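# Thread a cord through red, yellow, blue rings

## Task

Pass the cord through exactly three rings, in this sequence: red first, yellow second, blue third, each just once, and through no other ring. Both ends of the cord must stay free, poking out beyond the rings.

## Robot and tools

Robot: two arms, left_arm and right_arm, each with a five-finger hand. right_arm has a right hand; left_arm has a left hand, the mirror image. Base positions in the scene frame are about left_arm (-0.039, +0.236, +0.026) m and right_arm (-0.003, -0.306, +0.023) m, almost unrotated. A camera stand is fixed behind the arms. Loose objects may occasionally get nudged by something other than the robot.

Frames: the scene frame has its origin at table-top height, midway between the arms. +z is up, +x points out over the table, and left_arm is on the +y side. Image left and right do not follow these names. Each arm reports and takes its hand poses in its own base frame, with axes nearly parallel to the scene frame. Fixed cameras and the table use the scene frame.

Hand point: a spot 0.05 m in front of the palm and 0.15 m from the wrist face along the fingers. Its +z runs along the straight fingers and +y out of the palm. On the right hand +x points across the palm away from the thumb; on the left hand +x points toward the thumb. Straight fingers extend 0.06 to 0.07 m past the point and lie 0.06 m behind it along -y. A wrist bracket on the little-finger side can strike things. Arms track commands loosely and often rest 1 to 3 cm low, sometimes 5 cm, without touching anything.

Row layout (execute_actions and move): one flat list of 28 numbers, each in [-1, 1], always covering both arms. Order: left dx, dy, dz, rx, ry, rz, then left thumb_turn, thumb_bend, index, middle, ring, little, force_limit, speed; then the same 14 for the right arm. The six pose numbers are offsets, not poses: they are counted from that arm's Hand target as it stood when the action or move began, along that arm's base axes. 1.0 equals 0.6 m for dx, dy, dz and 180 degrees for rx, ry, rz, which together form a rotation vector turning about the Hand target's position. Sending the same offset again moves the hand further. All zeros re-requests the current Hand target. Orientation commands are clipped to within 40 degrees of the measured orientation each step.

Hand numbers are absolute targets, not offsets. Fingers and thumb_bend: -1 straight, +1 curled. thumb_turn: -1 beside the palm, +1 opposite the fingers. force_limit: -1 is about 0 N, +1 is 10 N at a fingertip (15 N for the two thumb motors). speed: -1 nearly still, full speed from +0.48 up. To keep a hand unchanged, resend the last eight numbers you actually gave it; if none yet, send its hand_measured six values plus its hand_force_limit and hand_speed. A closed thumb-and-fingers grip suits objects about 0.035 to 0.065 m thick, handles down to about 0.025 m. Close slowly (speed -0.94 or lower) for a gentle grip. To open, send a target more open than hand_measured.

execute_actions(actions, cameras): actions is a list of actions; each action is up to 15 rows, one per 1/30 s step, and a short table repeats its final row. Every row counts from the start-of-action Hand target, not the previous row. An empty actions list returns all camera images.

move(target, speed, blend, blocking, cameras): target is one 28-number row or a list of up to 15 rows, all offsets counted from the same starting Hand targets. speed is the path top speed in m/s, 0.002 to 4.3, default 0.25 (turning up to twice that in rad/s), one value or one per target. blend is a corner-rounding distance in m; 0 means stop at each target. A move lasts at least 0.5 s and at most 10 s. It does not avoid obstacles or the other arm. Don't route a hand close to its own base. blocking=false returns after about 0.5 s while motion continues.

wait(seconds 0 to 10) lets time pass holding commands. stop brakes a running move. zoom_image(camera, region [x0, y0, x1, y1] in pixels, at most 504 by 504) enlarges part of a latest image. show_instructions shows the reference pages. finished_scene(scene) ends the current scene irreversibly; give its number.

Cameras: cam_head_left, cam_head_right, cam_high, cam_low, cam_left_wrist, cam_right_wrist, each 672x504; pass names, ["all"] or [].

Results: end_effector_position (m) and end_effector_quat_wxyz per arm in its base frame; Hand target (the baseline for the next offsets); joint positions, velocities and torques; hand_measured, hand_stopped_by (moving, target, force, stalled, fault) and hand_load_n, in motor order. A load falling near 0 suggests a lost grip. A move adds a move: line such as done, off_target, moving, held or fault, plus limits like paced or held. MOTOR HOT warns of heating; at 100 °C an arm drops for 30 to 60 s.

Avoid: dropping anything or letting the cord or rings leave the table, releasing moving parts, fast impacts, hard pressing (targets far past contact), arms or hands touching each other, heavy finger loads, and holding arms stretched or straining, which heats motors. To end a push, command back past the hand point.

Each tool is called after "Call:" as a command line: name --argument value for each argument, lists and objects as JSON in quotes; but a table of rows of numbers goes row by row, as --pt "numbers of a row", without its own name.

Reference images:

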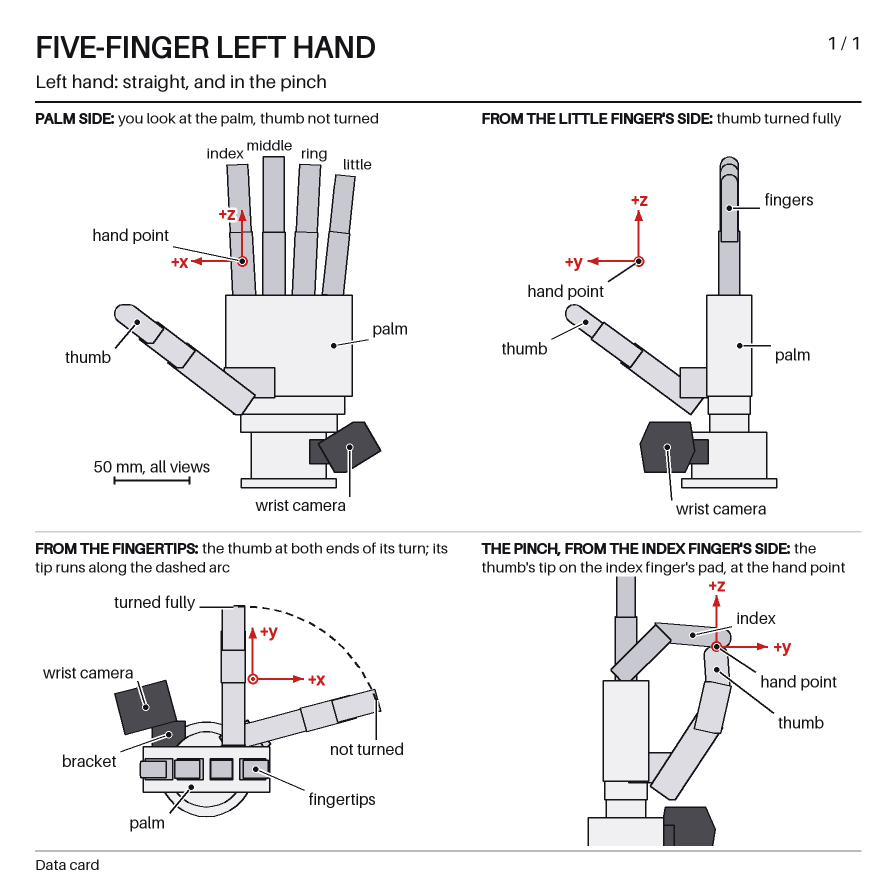

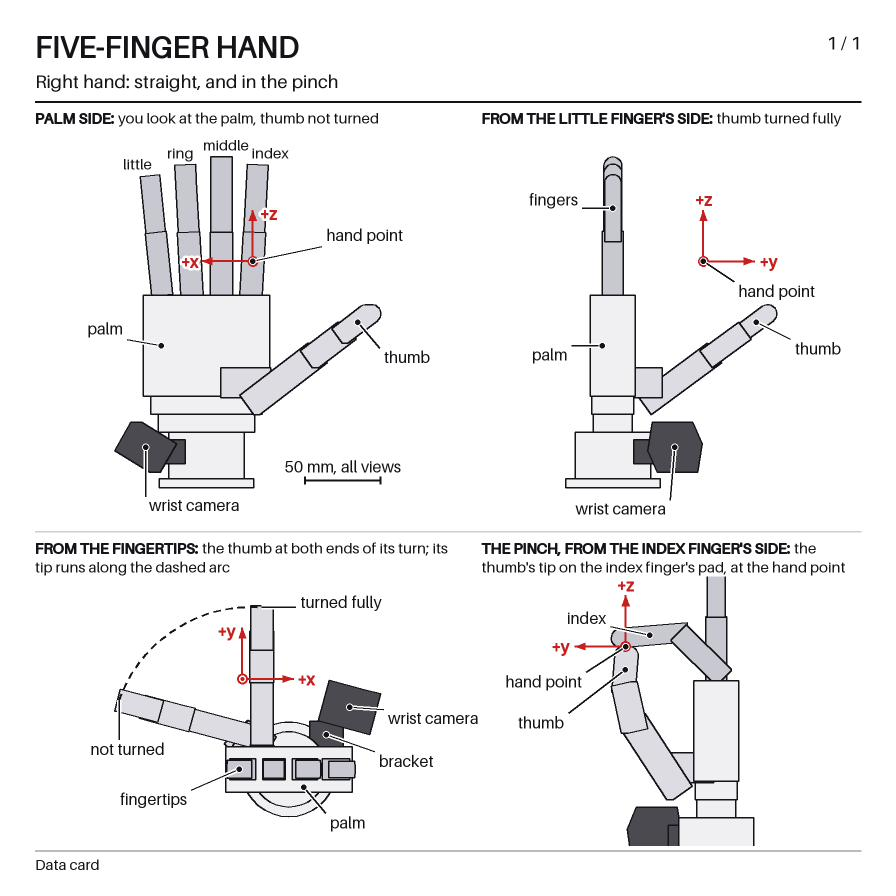

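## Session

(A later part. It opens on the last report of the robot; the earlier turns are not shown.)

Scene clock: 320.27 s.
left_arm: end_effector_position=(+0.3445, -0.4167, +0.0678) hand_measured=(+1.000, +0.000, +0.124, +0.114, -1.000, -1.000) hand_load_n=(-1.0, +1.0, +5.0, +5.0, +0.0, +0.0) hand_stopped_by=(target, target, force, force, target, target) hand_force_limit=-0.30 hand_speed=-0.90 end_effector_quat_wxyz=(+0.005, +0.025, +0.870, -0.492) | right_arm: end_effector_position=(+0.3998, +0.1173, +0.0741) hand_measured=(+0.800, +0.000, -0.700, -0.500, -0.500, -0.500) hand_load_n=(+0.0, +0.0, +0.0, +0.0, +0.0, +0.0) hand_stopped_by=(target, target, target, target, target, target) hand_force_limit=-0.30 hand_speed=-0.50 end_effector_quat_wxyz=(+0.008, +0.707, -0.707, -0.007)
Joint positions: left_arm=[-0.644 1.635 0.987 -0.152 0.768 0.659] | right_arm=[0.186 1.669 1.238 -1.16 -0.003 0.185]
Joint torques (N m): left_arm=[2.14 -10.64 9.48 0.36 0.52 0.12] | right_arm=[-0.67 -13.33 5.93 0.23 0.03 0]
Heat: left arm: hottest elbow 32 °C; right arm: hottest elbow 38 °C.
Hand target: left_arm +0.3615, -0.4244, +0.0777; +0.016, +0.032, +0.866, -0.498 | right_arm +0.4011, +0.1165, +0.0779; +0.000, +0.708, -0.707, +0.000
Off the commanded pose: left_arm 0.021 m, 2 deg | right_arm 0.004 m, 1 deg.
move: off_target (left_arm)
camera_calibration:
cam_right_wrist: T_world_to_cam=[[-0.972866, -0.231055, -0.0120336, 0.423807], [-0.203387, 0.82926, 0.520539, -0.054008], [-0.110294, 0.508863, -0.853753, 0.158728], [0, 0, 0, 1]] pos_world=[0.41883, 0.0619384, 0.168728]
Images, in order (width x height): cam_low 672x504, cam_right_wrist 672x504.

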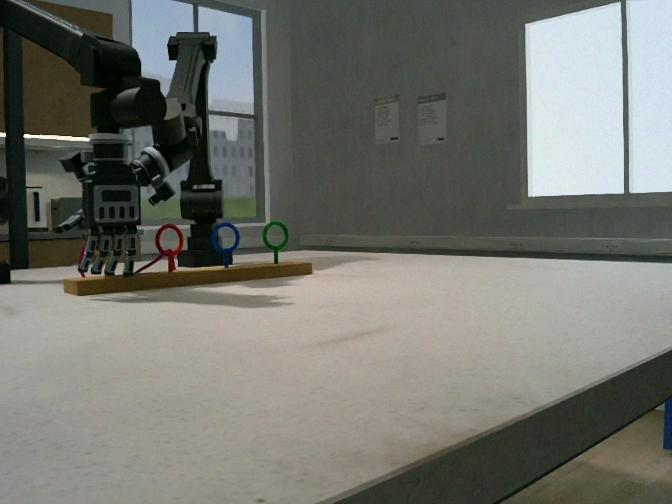

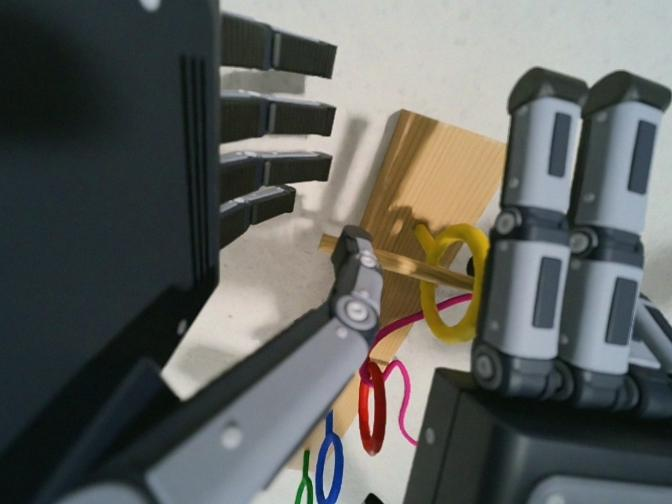

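Call:
move --target '[0,0,0,0,0,0,1,0,0.3,0.3,-1,-1,-0.3,-0.9,0,0,0,0,0,0,0.8,0,-0.2,-0.2,-0.5,-0.5,-0.5,-0.7]' --speed 0.05 --cameras '["cam_low","cam_right_wrist"]'

Call:
zoom_image --camera "cam_right_wrist" --region '[260, 120, 510, 370]'

Scene clock: 322.80 s.
left_arm: end_effector_position=(+0.3445, -0.4167, +0.0678) hand_measured=(+1.000, +0.000, +0.124, +0.114, -1.000, -1.000) hand_load_n=(-1.0, +1.0, +5.0, +5.0, +0.0, -0.5) hand_stopped_by=(target, target, force, force, target, target) hand_force_limit=-0.30 hand_speed=-0.90 end_effector_quat_wxyz=(+0.005, +0.025, +0.870, -0.492) | right_arm: end_effector_position=(+0.3999, +0.1173, +0.0743) hand_measured=(+0.800, +0.000, -0.200, -0.200, -0.500, -0.500) hand_load_n=(+0.0, +0.0, +0.0, +0.5, +0.5, +0.0) hand_stopped_by=(target, target, target, target, target, target) hand_force_limit=-0.50 hand_speed=-0.70 end_effector_quat_wxyz=(+0.007, +0.707, -0.707, -0.007)
Joint positions: left_arm=[-0.644 1.635 0.987 -0.152 0.768 0.659] | right_arm=[0.186 1.669 1.238 -1.16 -0.003 0.185]
Joint torques (N m): left_arm=[2.2 -10.58 9.48 0.34 0.52 0.13] | right_arm=[-0.56 -13.27 5.79 0.17 0.04 -0.01]
Heat: left arm: hottest elbow 33 °C; right arm: hottest elbow 38 °C.
Hand target: left_arm +0.3615, -0.4244, +0.0777; +0.016, +0.032, +0.866, -0.498 | right_arm +0.4011, +0.1164, +0.0778; +0.000, +0.708, -0.707, +0.000
Off the commanded pose: left_arm 0.021 m, 2 deg | right_arm 0.004 m, 1 deg.
move: off_target (left_arm)
camera_calibration:
cam_right_wrist: T_world_to_cam=[[-0.97286, -0.231041, -0.012766, 0.424028], [-0.203793, 0.829384, 0.520183, -0.053869], [-0.109596, 0.508667, -0.853959, 0.158664], [0, 0, 0, 1]] pos_world=[0.41893, 0.0619383, 0.168928]
Images, in order (width x height): cam_low 672x504, cam_right_wrist 672x504.

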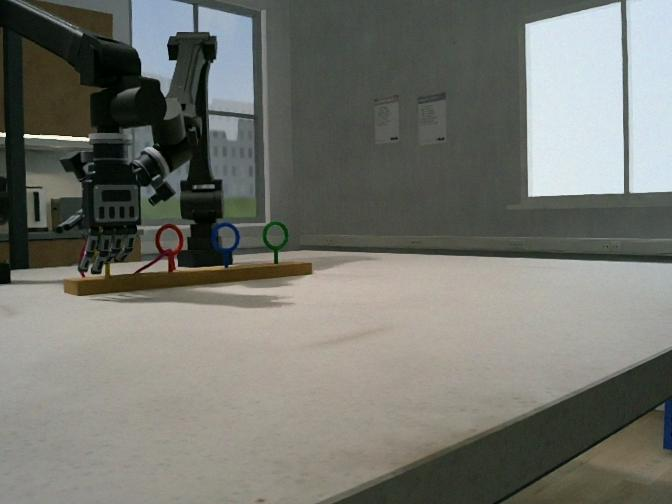

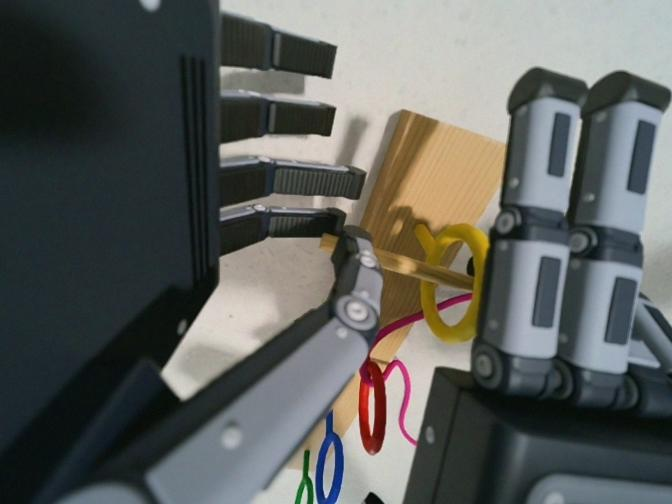

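Scaled by 2.016 from the camera's 672x504 image, which has a finer 960x720 frame.

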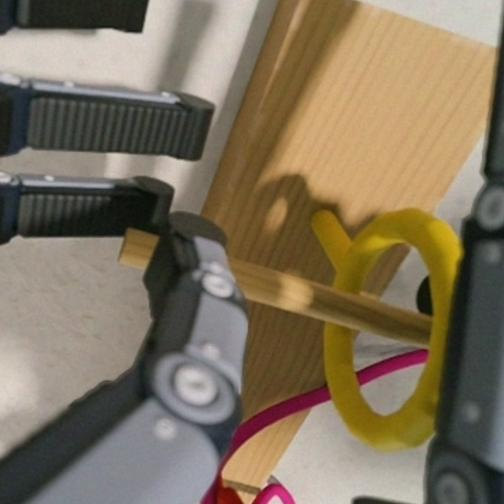

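Call:
move --target '[0,0,0,0,0,0,1,0,0.3,0.3,-1,-1,-0.3,-0.9,0,0,0,0,0,0,0.8,0,0.3,0.3,-0.5,-0.5,-0.5,-0.88]' --speed 0.05 --cameras '["cam_low","cam_right_wrist","cam_left_wrist"]'

Call:
zoom_image --camera "cam_right_wrist" --region '[260, 120, 510, 370]'

Call:
zoom_image --camera "cam_low" --region '[36, 160, 176, 300]'

Scene clock: 327.10 s.
left_arm: end_effector_position=(+0.3462, -0.4183, +0.0704) hand_measured=(+1.000, +0.000, +0.124, +0.114, -1.000, -1.000) hand_load_n=(+0.0, +0.0, +7.0, +3.5, +0.0, +0.0) hand_stopped_by=(target, target, force, force, target, target) hand_force_limit=-0.30 hand_speed=-0.90 end_effector_quat_wxyz=(+0.006, +0.028, +0.869, -0.494) | right_arm: end_effector_position=(+0.4015, +0.1167, +0.0738) hand_measured=(+0.800, +0.000, +0.110, +0.234, -0.500, -0.500) hand_load_n=(+1.5, +1.5, +3.0, +3.5, +0.0, +0.0) hand_stopped_by=(target, target, force, force, target, target) hand_force_limit=-0.50 hand_speed=-0.88 end_effector_quat_wxyz=(+0.006, +0.707, -0.707, -0.004)
Joint positions: left_arm=[-0.644 1.635 0.993 -0.152 0.772 0.662] | right_arm=[0.185 1.669 1.238 -1.154 0.001 0.185]
Joint torques (N m): left_arm=[2.2 -10.64 9.14 0.38 0.4 0.09] | right_arm=[-0.73 -13.33 5.83 0.12 -0.13 0]
Heat: left arm: hottest elbow 33 °C; right arm: hottest elbow 38 °C.
Hand target: left_arm +0.3616, -0.4244, +0.0778; +0.016, +0.032, +0.866, -0.499 | right_arm +0.4011, +0.1164, +0.0778; +0.000, +0.707, -0.707, +0.000
Off the commanded pose: left_arm 0.018 m, 1 deg | right_arm 0.004 m, 1 deg.
move: off_target (left_arm)
camera_calibration:
cam_left_wrist: T_world_to_cam=[[-0.306563, -0.517186, 0.799086, -0.158593], [-0.794263, 0.601644, 0.0846848, 0.514906], [-0.524563, -0.608723, -0.595223, 0.0839841], [0, 0, 0, 1]] pos_world=[0.404407, -0.340689, 0.133114]
cam_right_wrist: T_world_to_cam=[[-0.972849, -0.230745, -0.0179352, 0.425757], [-0.206603, 0.830908, 0.516631, -0.0515401], [-0.104308, 0.50631, -0.85602, 0.157076], [0, 0, 0, 1]] pos_world=[0.419933, 0.0615372, 0.168724]
Images, in order (width x height): cam_low 672x504, cam_left_wrist 672x504, cam_right_wrist 672x504.

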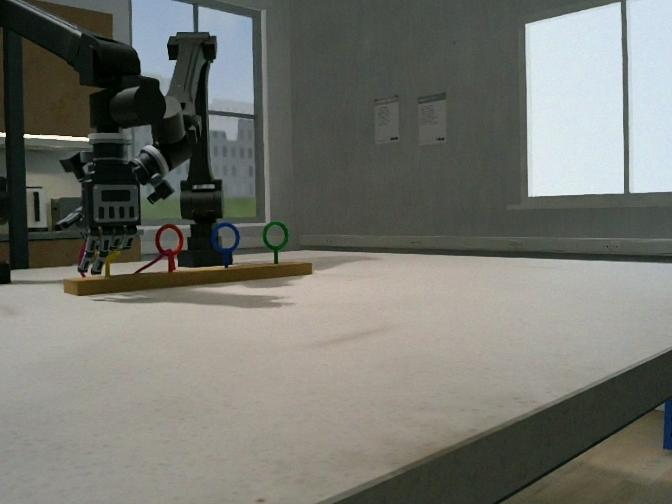

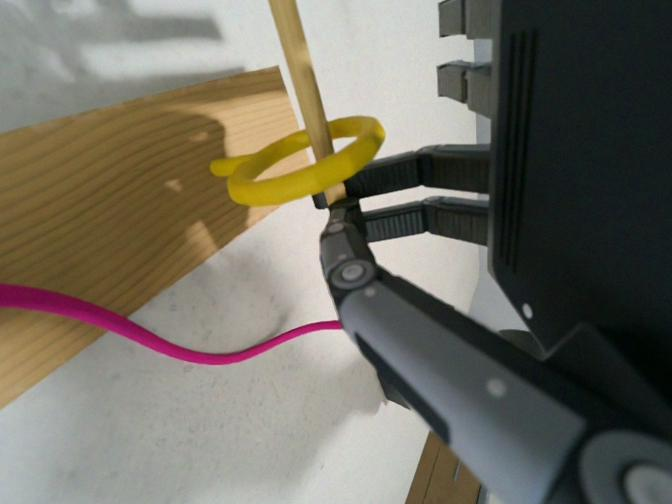

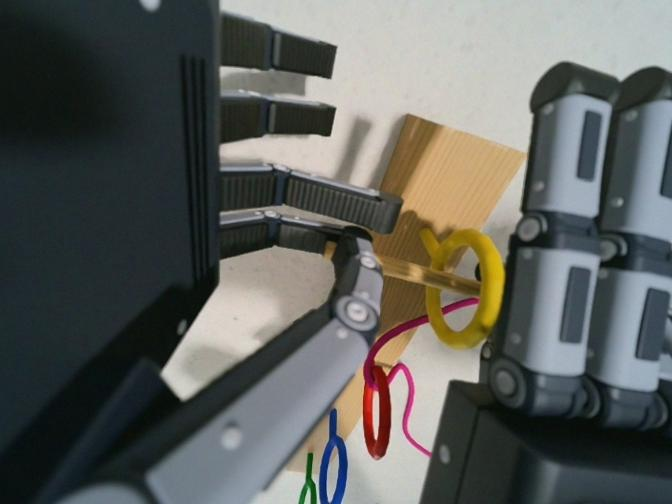

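Scaled by 2.016 from the camera's 672x504 image, which has a finer 960x720 frame.

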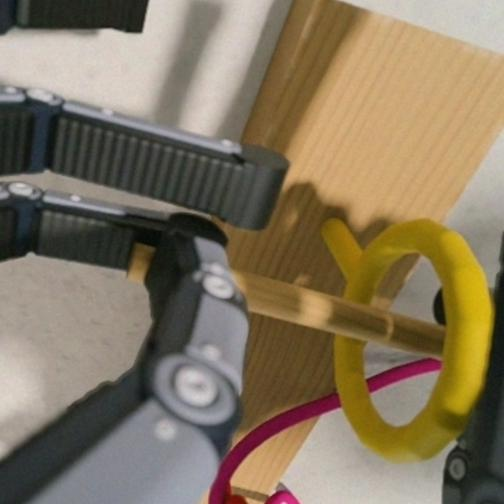

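Scaled by 3.600 from the camera's 672x504 image, which has a finer 960x720 frame.

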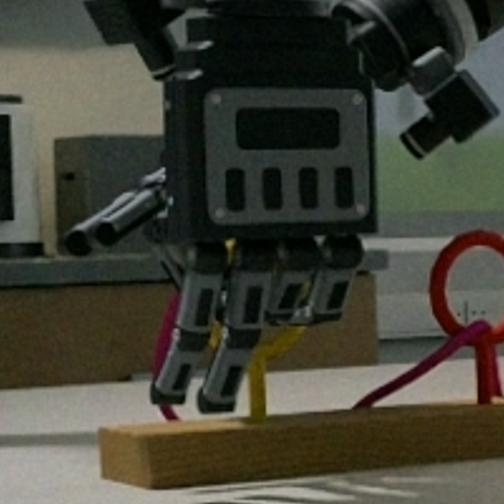

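Call:
move --target '[0,0,0,0,0,0,1,0,0.3,0.3,-1,-1,-0.3,-0.9,0,0,0,0,0,0,0.8,0,0.35,0.3,-0.5,-0.5,0.0,-0.9]' --speed 0.05 --cameras '["cam_right_wrist"]'

Call:
zoom_image --camera "cam_right_wrist" --region '[260, 150, 460, 350]'

Scene clock: 329.60 s.
left_arm: end_effector_position=(+0.3462, -0.4183, +0.0703) hand_measured=(+1.000, +0.000, +0.124, +0.114, -1.000, -1.000) hand_load_n=(+0.0, +0.0, +7.0, +3.0, +0.0, +0.0) hand_stopped_by=(target, target, force, force, target, target) hand_force_limit=-0.30 hand_speed=-0.90 end_effector_quat_wxyz=(+0.006, +0.028, +0.869, -0.494) | right_arm: end_effector_position=(+0.4015, +0.1166, +0.0738) hand_measured=(+0.800, +0.000, +0.126, +0.234, -0.500, -0.500) hand_load_n=(+1.0, +2.0, +6.5, +3.0, +0.0, +0.0) hand_stopped_by=(target, target, force, force, target, target) hand_force_limit=0.00 hand_speed=-0.90 end_effector_quat_wxyz=(+0.006, +0.707, -0.707, -0.003)
Joint positions: left_arm=[-0.644 1.635 0.993 -0.152 0.772 0.663] | right_arm=[0.185 1.669 1.238 -1.154 0.002 0.185]
Joint torques (N m): left_arm=[2.14 -10.64 9.11 0.36 0.4 0.09] | right_arm=[-0.26 -13.92 5.78 0.06 -0.15 0]
Heat: left arm: hottest elbow 33 °C; right arm: hottest elbow 37 °C.
Hand target: left_arm +0.3615, -0.4244, +0.0778; +0.016, +0.032, +0.866, -0.499 | right_arm +0.4011, +0.1163, +0.0778; +0.000, +0.707, -0.707, +0.000
Off the commanded pose: left_arm 0.018 m, 1 deg | right_arm 0.004 m, 1 deg.
move: off_target (left_arm)
camera_calibration:
cam_right_wrist: T_world_to_cam=[[-0.97284, -0.23078, -0.0179854, 0.425764], [-0.206697, 0.831083, 0.516311, -0.0514568], [-0.104207, 0.506005, -0.856212, 0.157085], [0, 0, 0, 1]] pos_world=[0.419933, 0.0615371, 0.168723]
Images, in order (width x height): cam_right_wrist 672x504.

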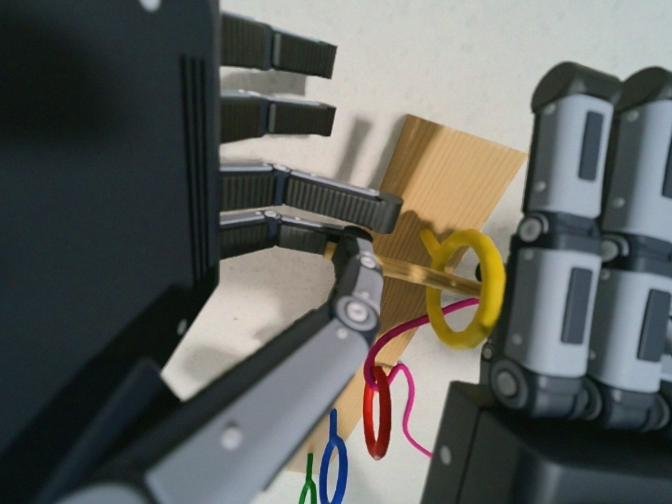

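Scaled by 2.520 from the camera's 672x504 image, which has a finer 960x720 frame.

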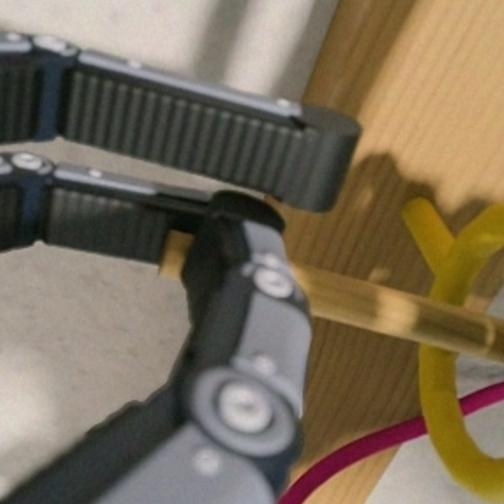

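Call:
move --target '[0,0,0,0,0,0,1,-0.3,-0.3,-0.3,-1,-1,-0.3,-0.8,0,0,0,0,0,0,0.8,0,0.35,0.3,-0.5,-0.5,0.0,-0.9]' --speed 0.05 --cameras '["cam_right_wrist","cam_left_wrist"]'

Call:
zoom_image --camera "cam_right_wrist" --region '[260, 150, 510, 400]'

Scene clock: 335.13 s.
left_arm: end_effector_position=(+0.3461, -0.4183, +0.0698) hand_measured=(+1.000, -0.300, -0.300, -0.300, -1.000, -1.000) hand_load_n=(+0.0, +0.0, +0.0, +0.0, +0.0, +0.0) hand_stopped_by=(target, target, target, target, target, target) hand_force_limit=-0.30 hand_speed=-0.80 end_effector_quat_wxyz=(+0.006, +0.028, +0.869, -0.494) | right_arm: end_effector_position=(+0.4012, +0.1166, +0.0739) hand_measured=(+0.800, +0.000, +0.126, +0.234, -0.500, -0.500) hand_load_n=(+1.0, +1.5, +3.0, +3.0, +0.0, +0.0) hand_stopped_by=(target, target, force, force, target, target) hand_force_limit=0.00 hand_speed=-0.90 end_effector_quat_wxyz=(+0.006, +0.707, -0.707, -0.003)
Joint positions: left_arm=[-0.644 1.636 0.993 -0.152 0.772 0.663] | right_arm=[0.185 1.668 1.237 -1.154 0.002 0.185]
Joint torques (N m): left_arm=[2.2 -10.7 9.13 0.35 0.4 0.09] | right_arm=[0.03 -12.81 5.96 0.08 -0.16 -0.02]
Heat: left arm: hottest elbow 33 °C; right arm: hottest elbow 37 °C.
Hand target: left_arm +0.3615, -0.4244, +0.0777; +0.016, +0.032, +0.866, -0.498 | right_arm +0.4011, +0.1164, +0.0779; +0.000, +0.707, -0.707, +0.000
Off the commanded pose: left_arm 0.018 m, 1 deg | right_arm 0.004 m, 1 deg.
move: off_target (left_arm)
camera_calibration:
cam_left_wrist: T_world_to_cam=[[-0.306174, -0.517661, 0.798927, -0.158412], [-0.794087, 0.601749, 0.085581, 0.514801], [-0.525056, -0.608215, -0.595307, 0.0840113], [0, 0, 0, 1]] pos_world=[0.404406, -0.340688, 0.132515]
cam_right_wrist: T_world_to_cam=[[-0.97284, -0.23078, -0.0179854, 0.425451], [-0.206697, 0.831083, 0.516311, -0.0514873], [-0.104207, 0.506005, -0.856212, 0.15719], [0, 0, 0, 1]] pos_world=[0.419633, 0.0614371, 0.168823]
Images, in order (width x height): cam_left_wrist 672x504, cam_right_wrist 672x504.

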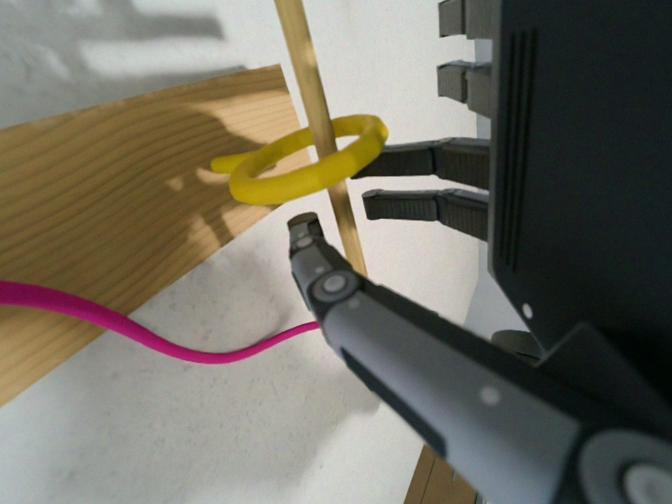

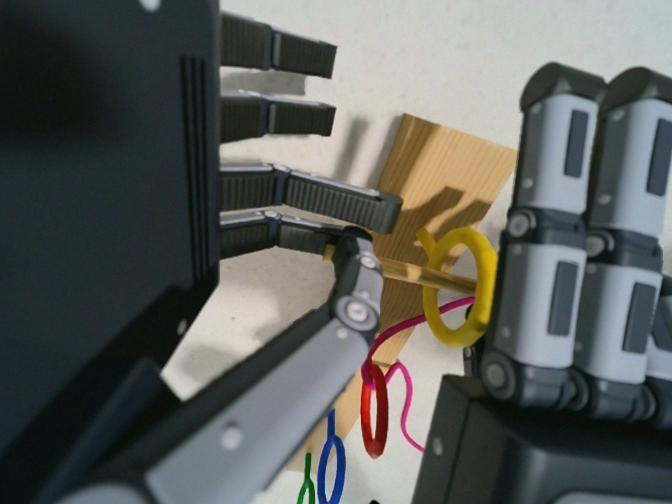

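Scaled by 2.016 from the camera's 672x504 image, which has a finer 960x720 frame.

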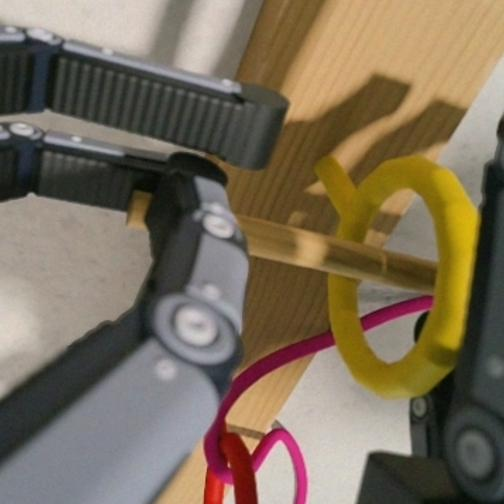

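Call:
move --pt "-0.035 -0.01 0.015 0 0 0 1 -0.3 -0.3 -0.3 -1 -1 -0.3 -0.8 0 0 0 0 0 0 0.8 0 0.35 0.3 -0.5 -0.5 0.0 -0.9" --pt "-0.17 -0.01 0.02 0 0 0 1 -0.3 -0.3 -0.3 -1 -1 -0.3 -0.8 0 0 0 0 0 0 0.8 0 0.35 0.3 -0.5 -0.5 0.0 -0.9" --pt "-0.2 0.03 0.18 0 0 0 1 -0.3 -0.3 -0.3 -1 -1 -0.3 -0.8 0 0 0 0 0 0 0.8 0 0.35 0.3 -0.5 -0.5 0.0 -0.9" --speed 0.1 --blend 0.01 --cameras '["all"]'

Call:
zoom_image --camera "cam_right_wrist" --region '[260, 150, 510, 400]'

Scene clock: 339.97 s.
left_arm: end_effector_position=(+0.2316, -0.3963, +0.1588) hand_measured=(+1.000, -0.300, -0.300, -0.300, -1.000, -1.000) hand_load_n=(+0.0, +0.0, +0.5, +0.0, +0.0, +0.0) hand_stopped_by=(target, target, target, target, target, target) hand_force_limit=-0.30 hand_speed=-0.80 end_effector_quat_wxyz=(+0.002, +0.026, +0.875, -0.483) | right_arm: end_effector_position=(+0.4012, +0.1166, +0.0739) hand_measured=(+0.800, +0.000, +0.126, +0.234, -0.500, -0.500) hand_load_n=(+1.0, +1.5, +3.0, +3.0, +0.0, +0.0) hand_stopped_by=(target, target, force, force, target, target) hand_force_limit=0.00 hand_speed=-0.90 end_effector_quat_wxyz=(+0.006, +0.707, -0.707, -0.003)
Joint positions: left_arm=[-0.787 1.251 0.855 -0.345 0.659 0.544] | right_arm=[0.185 1.668 1.237 -1.154 0.002 0.185]
Joint torques (N m): left_arm=[1.61 -8.47 10.61 0.44 0.37 -0.06] | right_arm=[-0.5 -13.16 5.9 0.14 -0.13 -0.02]
Heat: left arm: hottest elbow 33 °C; right arm: hottest elbow 37 °C.
Hand target: left_arm +0.2416, -0.4064, +0.1857; +0.016, +0.032, +0.866, -0.498 | right_arm +0.4011, +0.1164, +0.0779; +0.000, +0.707, -0.707, +0.000
Off the commanded pose: left_arm 0.030 m, 3 deg | right_arm 0.004 m, 1 deg.
move: off_target (left_arm)
camera_calibration:
cam_left_wrist: T_world_to_cam=[[-0.299271, -0.538142, 0.787934, -0.261173], [-0.793002, 0.599522, 0.108265, 0.398335], [-0.530646, -0.592432, -0.606168, 0.0994492], [0, 0, 0, 1]] pos_world=[0.290491, -0.320442, 0.222944]
cam_right_wrist: T_world_to_cam=[[-0.97284, -0.23078, -0.0179854, 0.425451], [-0.206697, 0.831083, 0.516311, -0.0514873], [-0.104207, 0.506005, -0.856212, 0.15719], [0, 0, 0, 1]] pos_world=[0.419633, 0.0614371, 0.168823]

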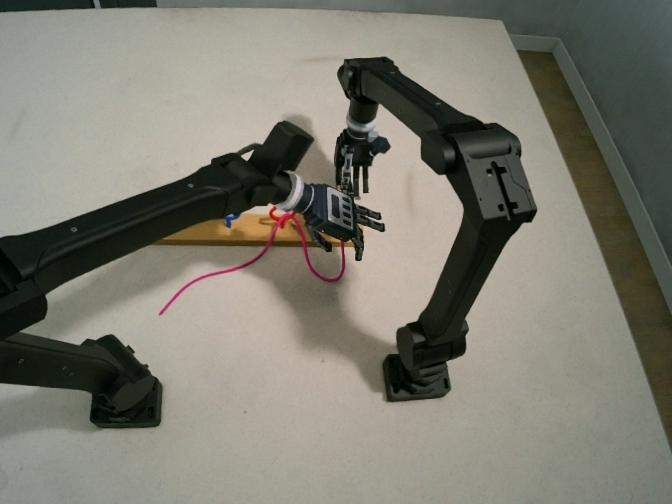

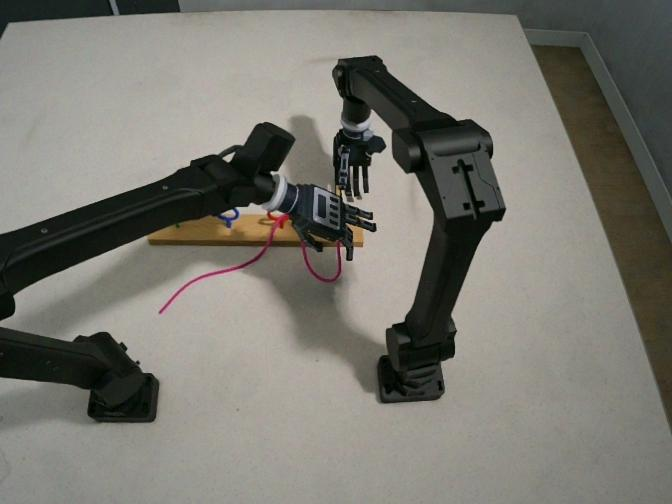

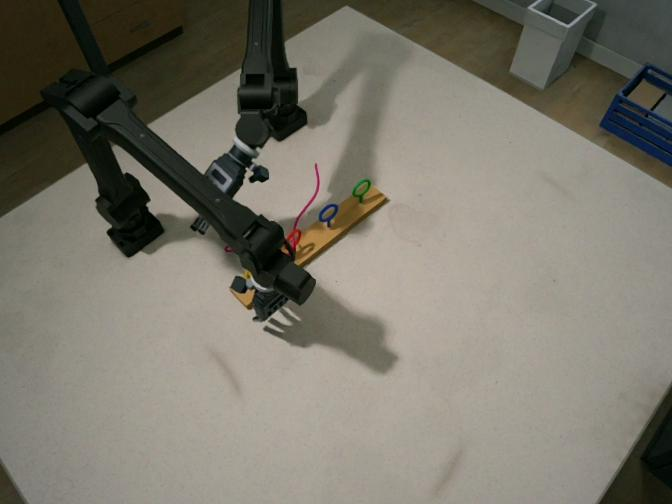

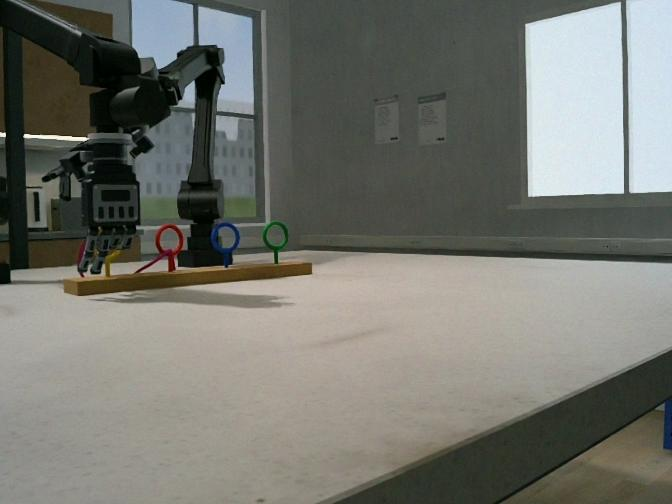

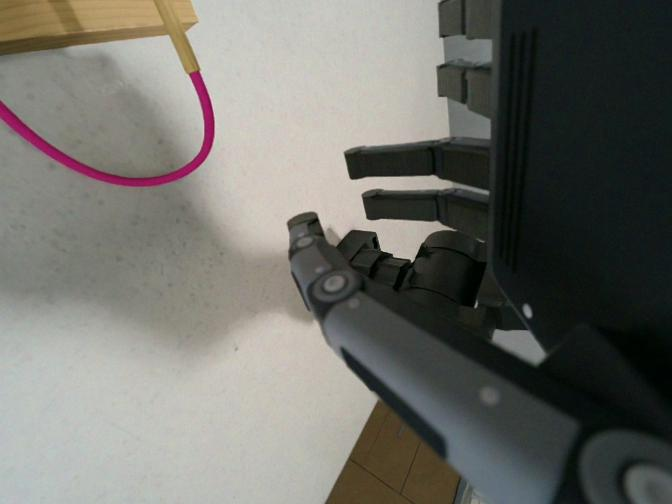

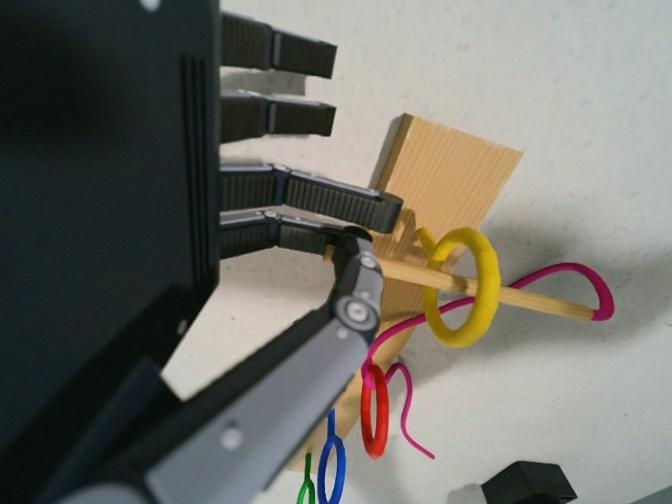

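Scaled by 2.016 from the camera's 672x504 image, which has a finer 960x720 frame.

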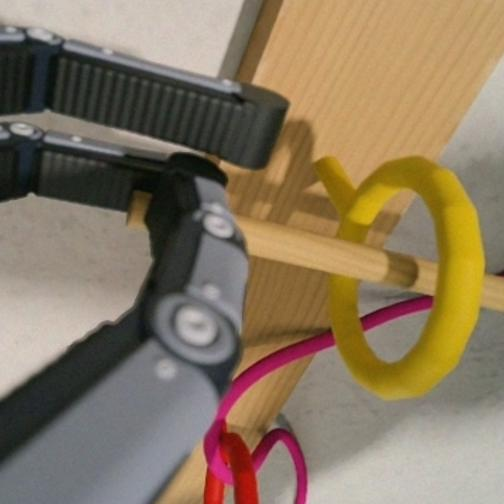

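Call:
move --pt "0 0 0 0 0 0 1 -0.3 -0.3 -0.3 -0.4 -0.4 -0.3 -0.8 0.1 -0.006 0.003 0 0 0 0.8 0 0.35 0.3 -0.5 -0.5 0.0 -0.9" --pt "0 0 0 0 0 0 1 -0.3 -0.3 -0.3 -0.4 -0.4 -0.3 -0.8 0.22 -0.014 0.006 0 0 0 0.8 0 0.35 0.3 -0.5 -0.5 0.0 -0.9" --speed 0.08 --blend 0.01 --cameras '["all"]'

Call:
zoom_image --camera "cam_right_wrist" --region '[260, 150, 510, 400]'

Scene clock: 350.57 s.
left_arm: end_effector_position=(+0.2316, -0.3963, +0.1588) hand_measured=(+1.000, -0.300, -0.300, -0.300, -0.400, -0.400) hand_load_n=(+0.0, +0.0, +0.0, -0.5, +0.0, +0.0) hand_stopped_by=(target, target, target, target, target, target) hand_force_limit=-0.30 hand_speed=-0.80 end_effector_quat_wxyz=(+0.002, +0.026, +0.875, -0.483) | right_arm: end_effector_position=(+0.5169, +0.1109, +0.0728) hand_measured=(+0.800, +0.000, +0.126, +0.234, -0.500, -0.500) hand_load_n=(+1.0, +1.5, +3.0, +3.5, +0.0, +0.0) hand_stopped_by=(target, target, force, force, target, target) hand_force_limit=0.00 hand_speed=-0.90 end_effector_quat_wxyz=(+0.011, +0.708, -0.707, -0.007)
Joint positions: left_arm=[-0.787 1.251 0.855 -0.345 0.659 0.544] | right_arm=[0.139 1.952 1.641 -1.285 0.002 0.138]
Joint torques (N m): left_arm=[1.61 -8.41 10.63 0.43 0.37 -0.06] | right_arm=[-0.97 -15.62 10.29 -0.57 -0.15 -0.07]
Heat: left arm: hottest elbow 32 °C; right arm: hottest elbow 36 °C.
Hand target: left_arm +0.2416, -0.4064, +0.1858; +0.016, +0.032, +0.866, -0.499 | right_arm +0.5333, +0.1080, +0.0816; +0.000, +0.707, -0.707, +0.000
Off the commanded pose: left_arm 0.030 m, 3 deg | right_arm 0.019 m, 1 deg.
move: off_target (left_arm, right_arm); blend cut to 0 m at target 1
camera_calibration:
cam_left_wrist: T_world_to_cam=[[-0.299271, -0.538142, 0.787934, -0.261173], [-0.793002, 0.599522, 0.108265, 0.398335], [-0.530646, -0.592432, -0.606168, 0.0994492], [0, 0, 0, 1]] pos_world=[0.290491, -0.320442, 0.222944]
cam_right_wrist: T_world_to_cam=[[-0.972792, -0.231578, -0.0068978, 0.535942], [-0.20158, 0.831354, 0.517895, -0.0251792], [-0.114199, 0.505195, -0.855416, 0.176384], [0, 0, 0, 1]] pos_world=[0.536428, 0.055937, 0.167619]

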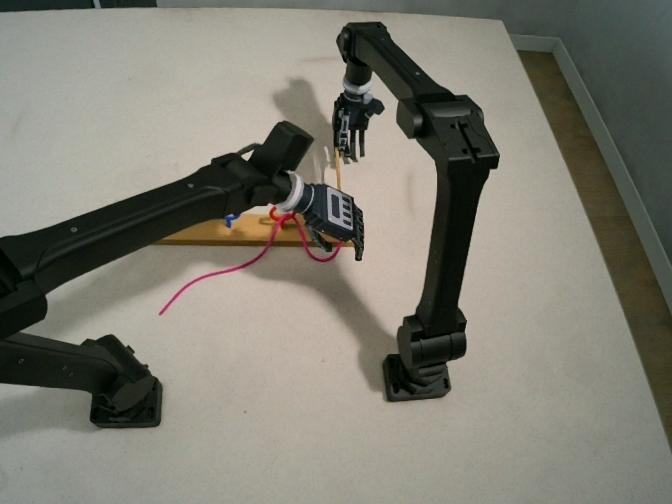

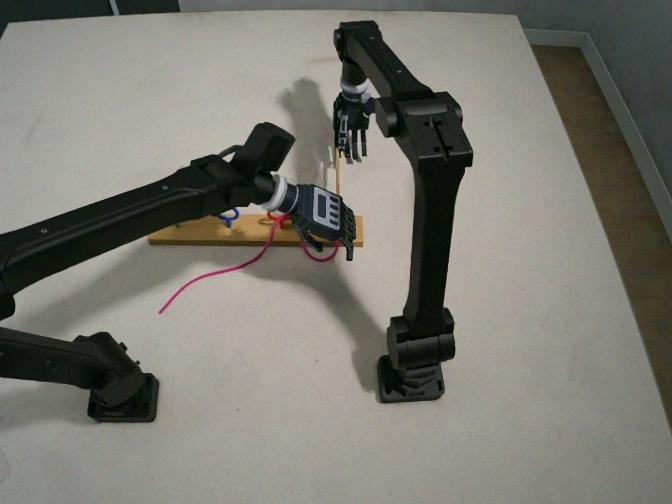

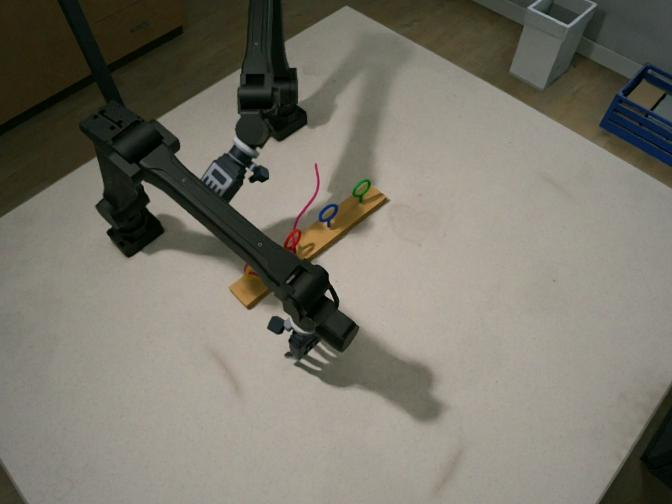

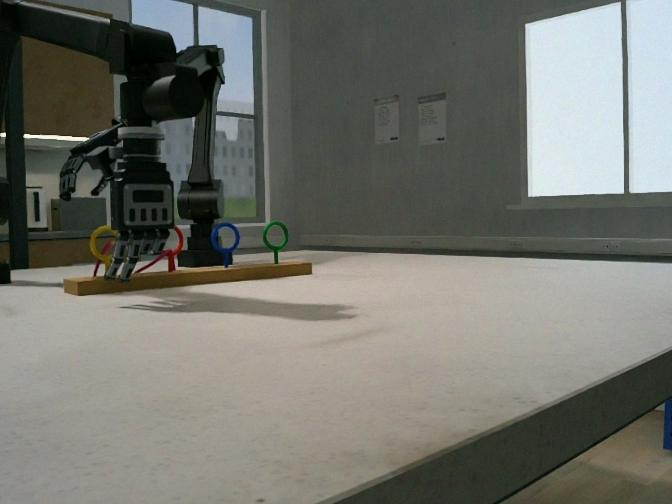

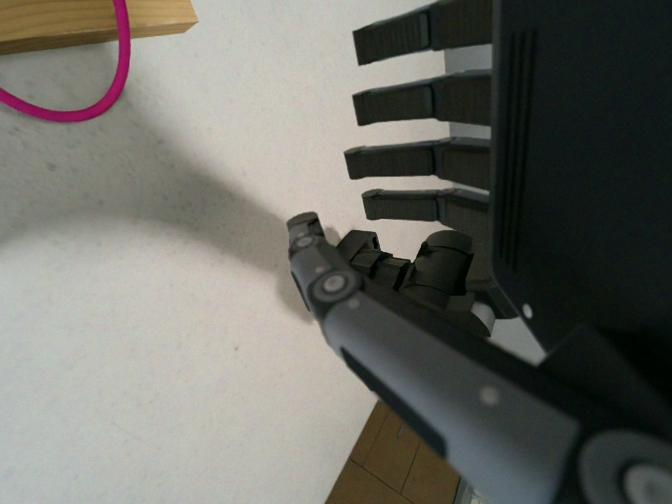

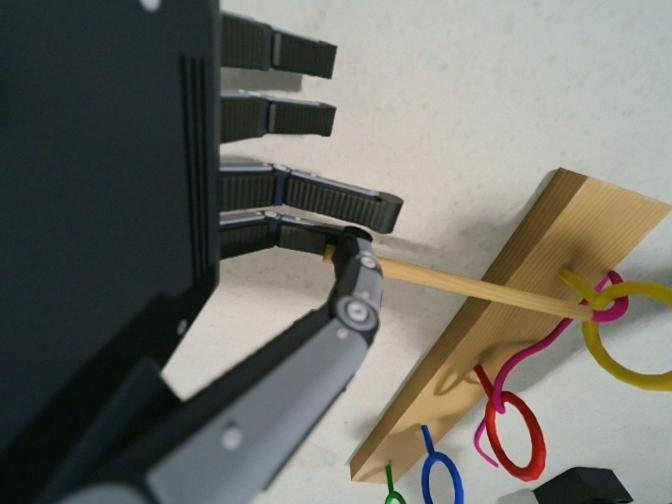

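Scaled by 2.016 from the camera's 672x504 image, which has a finer 960x720 frame.

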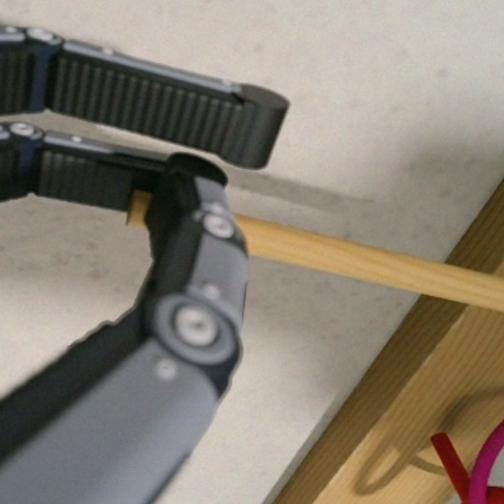

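Call:
move --pt "0 0.05 0.15 0 0 0 1 -0.3 -0.3 -0.3 -0.4 -0.4 -0.3 -0.8 -0.005 0.037 0.197 0 0 0 0.8 0 0.35 0.3 -0.5 -0.5 0.0 -0.9" --pt "-0.03 0.2 0.22 0 0 0 1 -0.3 -0.3 -0.3 -0.4 -0.4 -0.3 -0.8 -0.222 0.27 0.222 0 0 0 0.8 0 0.35 0.3 -0.5 -0.5 0.0 -0.9" --speed 0.1 --blend 0.02 --cameras '["all"]'

Call:
zoom_image --camera "cam_head_left" --region '[140, 90, 390, 330]'

Scene clock: 367.03 s.
left_arm: end_effector_position=(+0.2154, -0.2851, +0.2902) hand_measured=(+1.000, -0.300, -0.300, -0.300, -0.400, -0.400) hand_load_n=(+0.0, +0.0, +0.0, +0.0, +0.0, +0.0) hand_stopped_by=(target, target, target, target, target, target) hand_force_limit=-0.30 hand_speed=-0.80 end_effector_quat_wxyz=(-0.009, +0.018, +0.874, -0.485) | right_arm: end_effector_position=(+0.4008, +0.2682, +0.2107) hand_measured=(+0.800, +0.000, +0.126, +0.234, -0.500, -0.500) hand_load_n=(+2.0, +1.0, +0.0, +3.5, +0.0, +0.0) hand_stopped_by=(target, target, force, force, target, target) hand_force_limit=0.00 hand_speed=-0.90 end_effector_quat_wxyz=(+0.009, +0.710, -0.705, -0.002)
Joint positions: left_arm=[-0.547 0.98 1.031 -0.959 0.836 0.762] | right_arm=[0.478 1.712 1.666 -1.544 0.002 0.471]
Joint torques (N m): left_arm=[2.32 -5.25 11.33 0.24 0.58 0.13] | right_arm=[-0.32 -15.09 6.45 0.24 -0.19 0.07]
Heat: left arm: hottest elbow 33 °C; right arm: hottest elbow 38 °C.
Hand target: left_arm +0.2236, -0.2863, +0.3176; +0.016, +0.032, +0.866, -0.498 | right_arm +0.4001, +0.2700, +0.2147; +0.000, +0.707, -0.707, +0.000
Off the commanded pose: left_arm 0.029 m, 4 deg | right_arm 0.005 m, 1 deg.
move: off_target (left_arm)
camera_calibration:
cam_left_wrist: T_world_to_cam=[[-0.275569, -0.535768, 0.798132, -0.317139], [-0.792386, 0.596666, 0.126944, 0.298166], [-0.54423, -0.597447, -0.588958, 0.232935], [0, 0, 0, 1]] pos_world=[0.275639, -0.208652, 0.352457]
cam_right_wrist: T_world_to_cam=[[-0.971345, -0.237263, -0.0139894, 0.462805], [-0.210786, 0.832762, 0.511934, -0.246189], [-0.109813, 0.500213, -0.858911, 0.201888], [0, 0, 0, 1]] pos_world=[0.41982, 0.213836, 0.305911]

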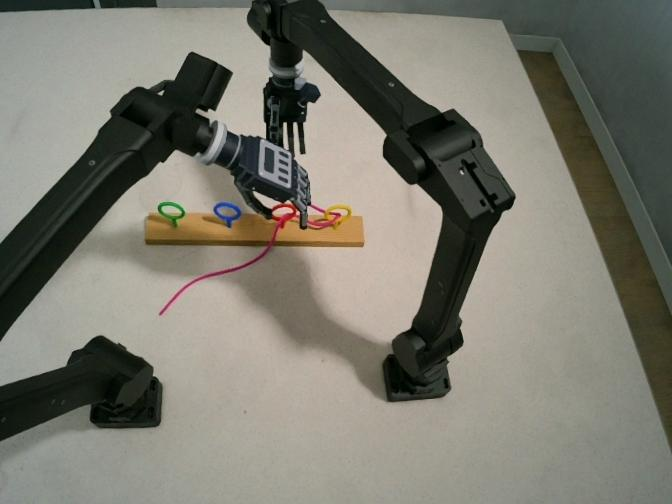

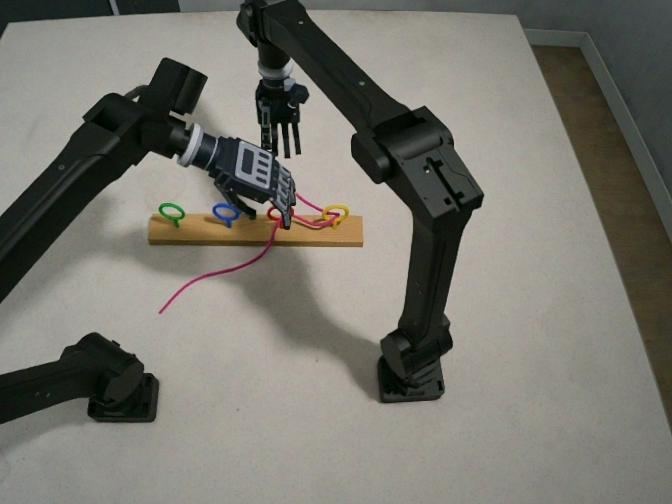

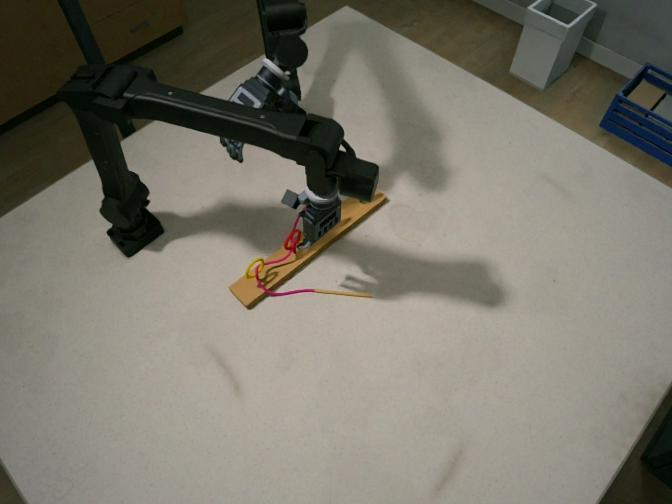

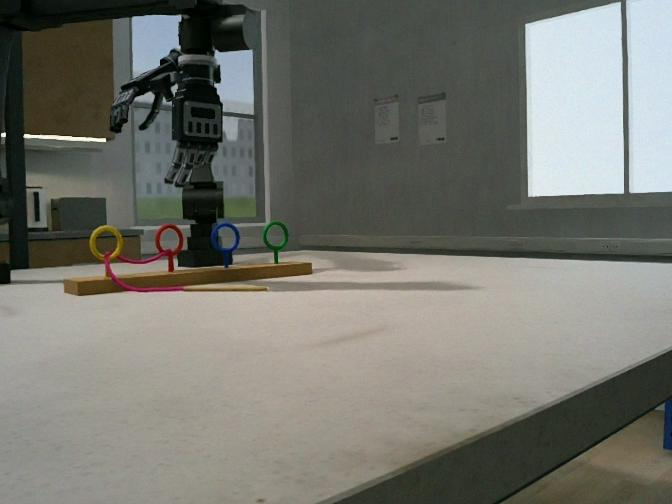

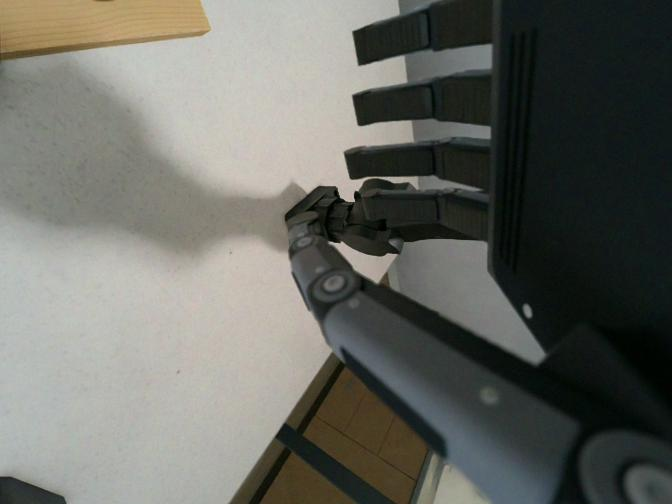

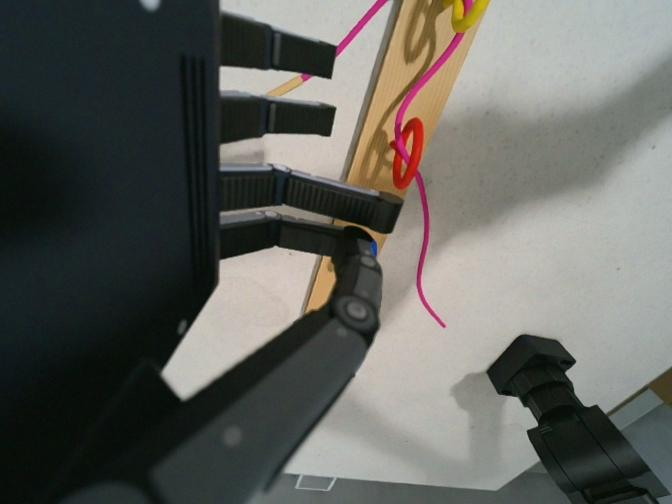

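Scaled by 2.016 from the camera's 672x504 image, which has a finer 960x720 frame.

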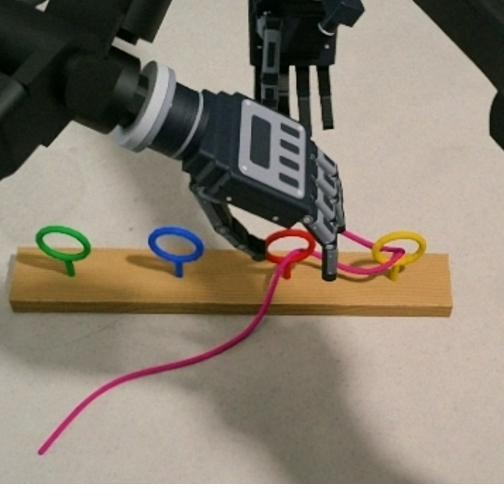

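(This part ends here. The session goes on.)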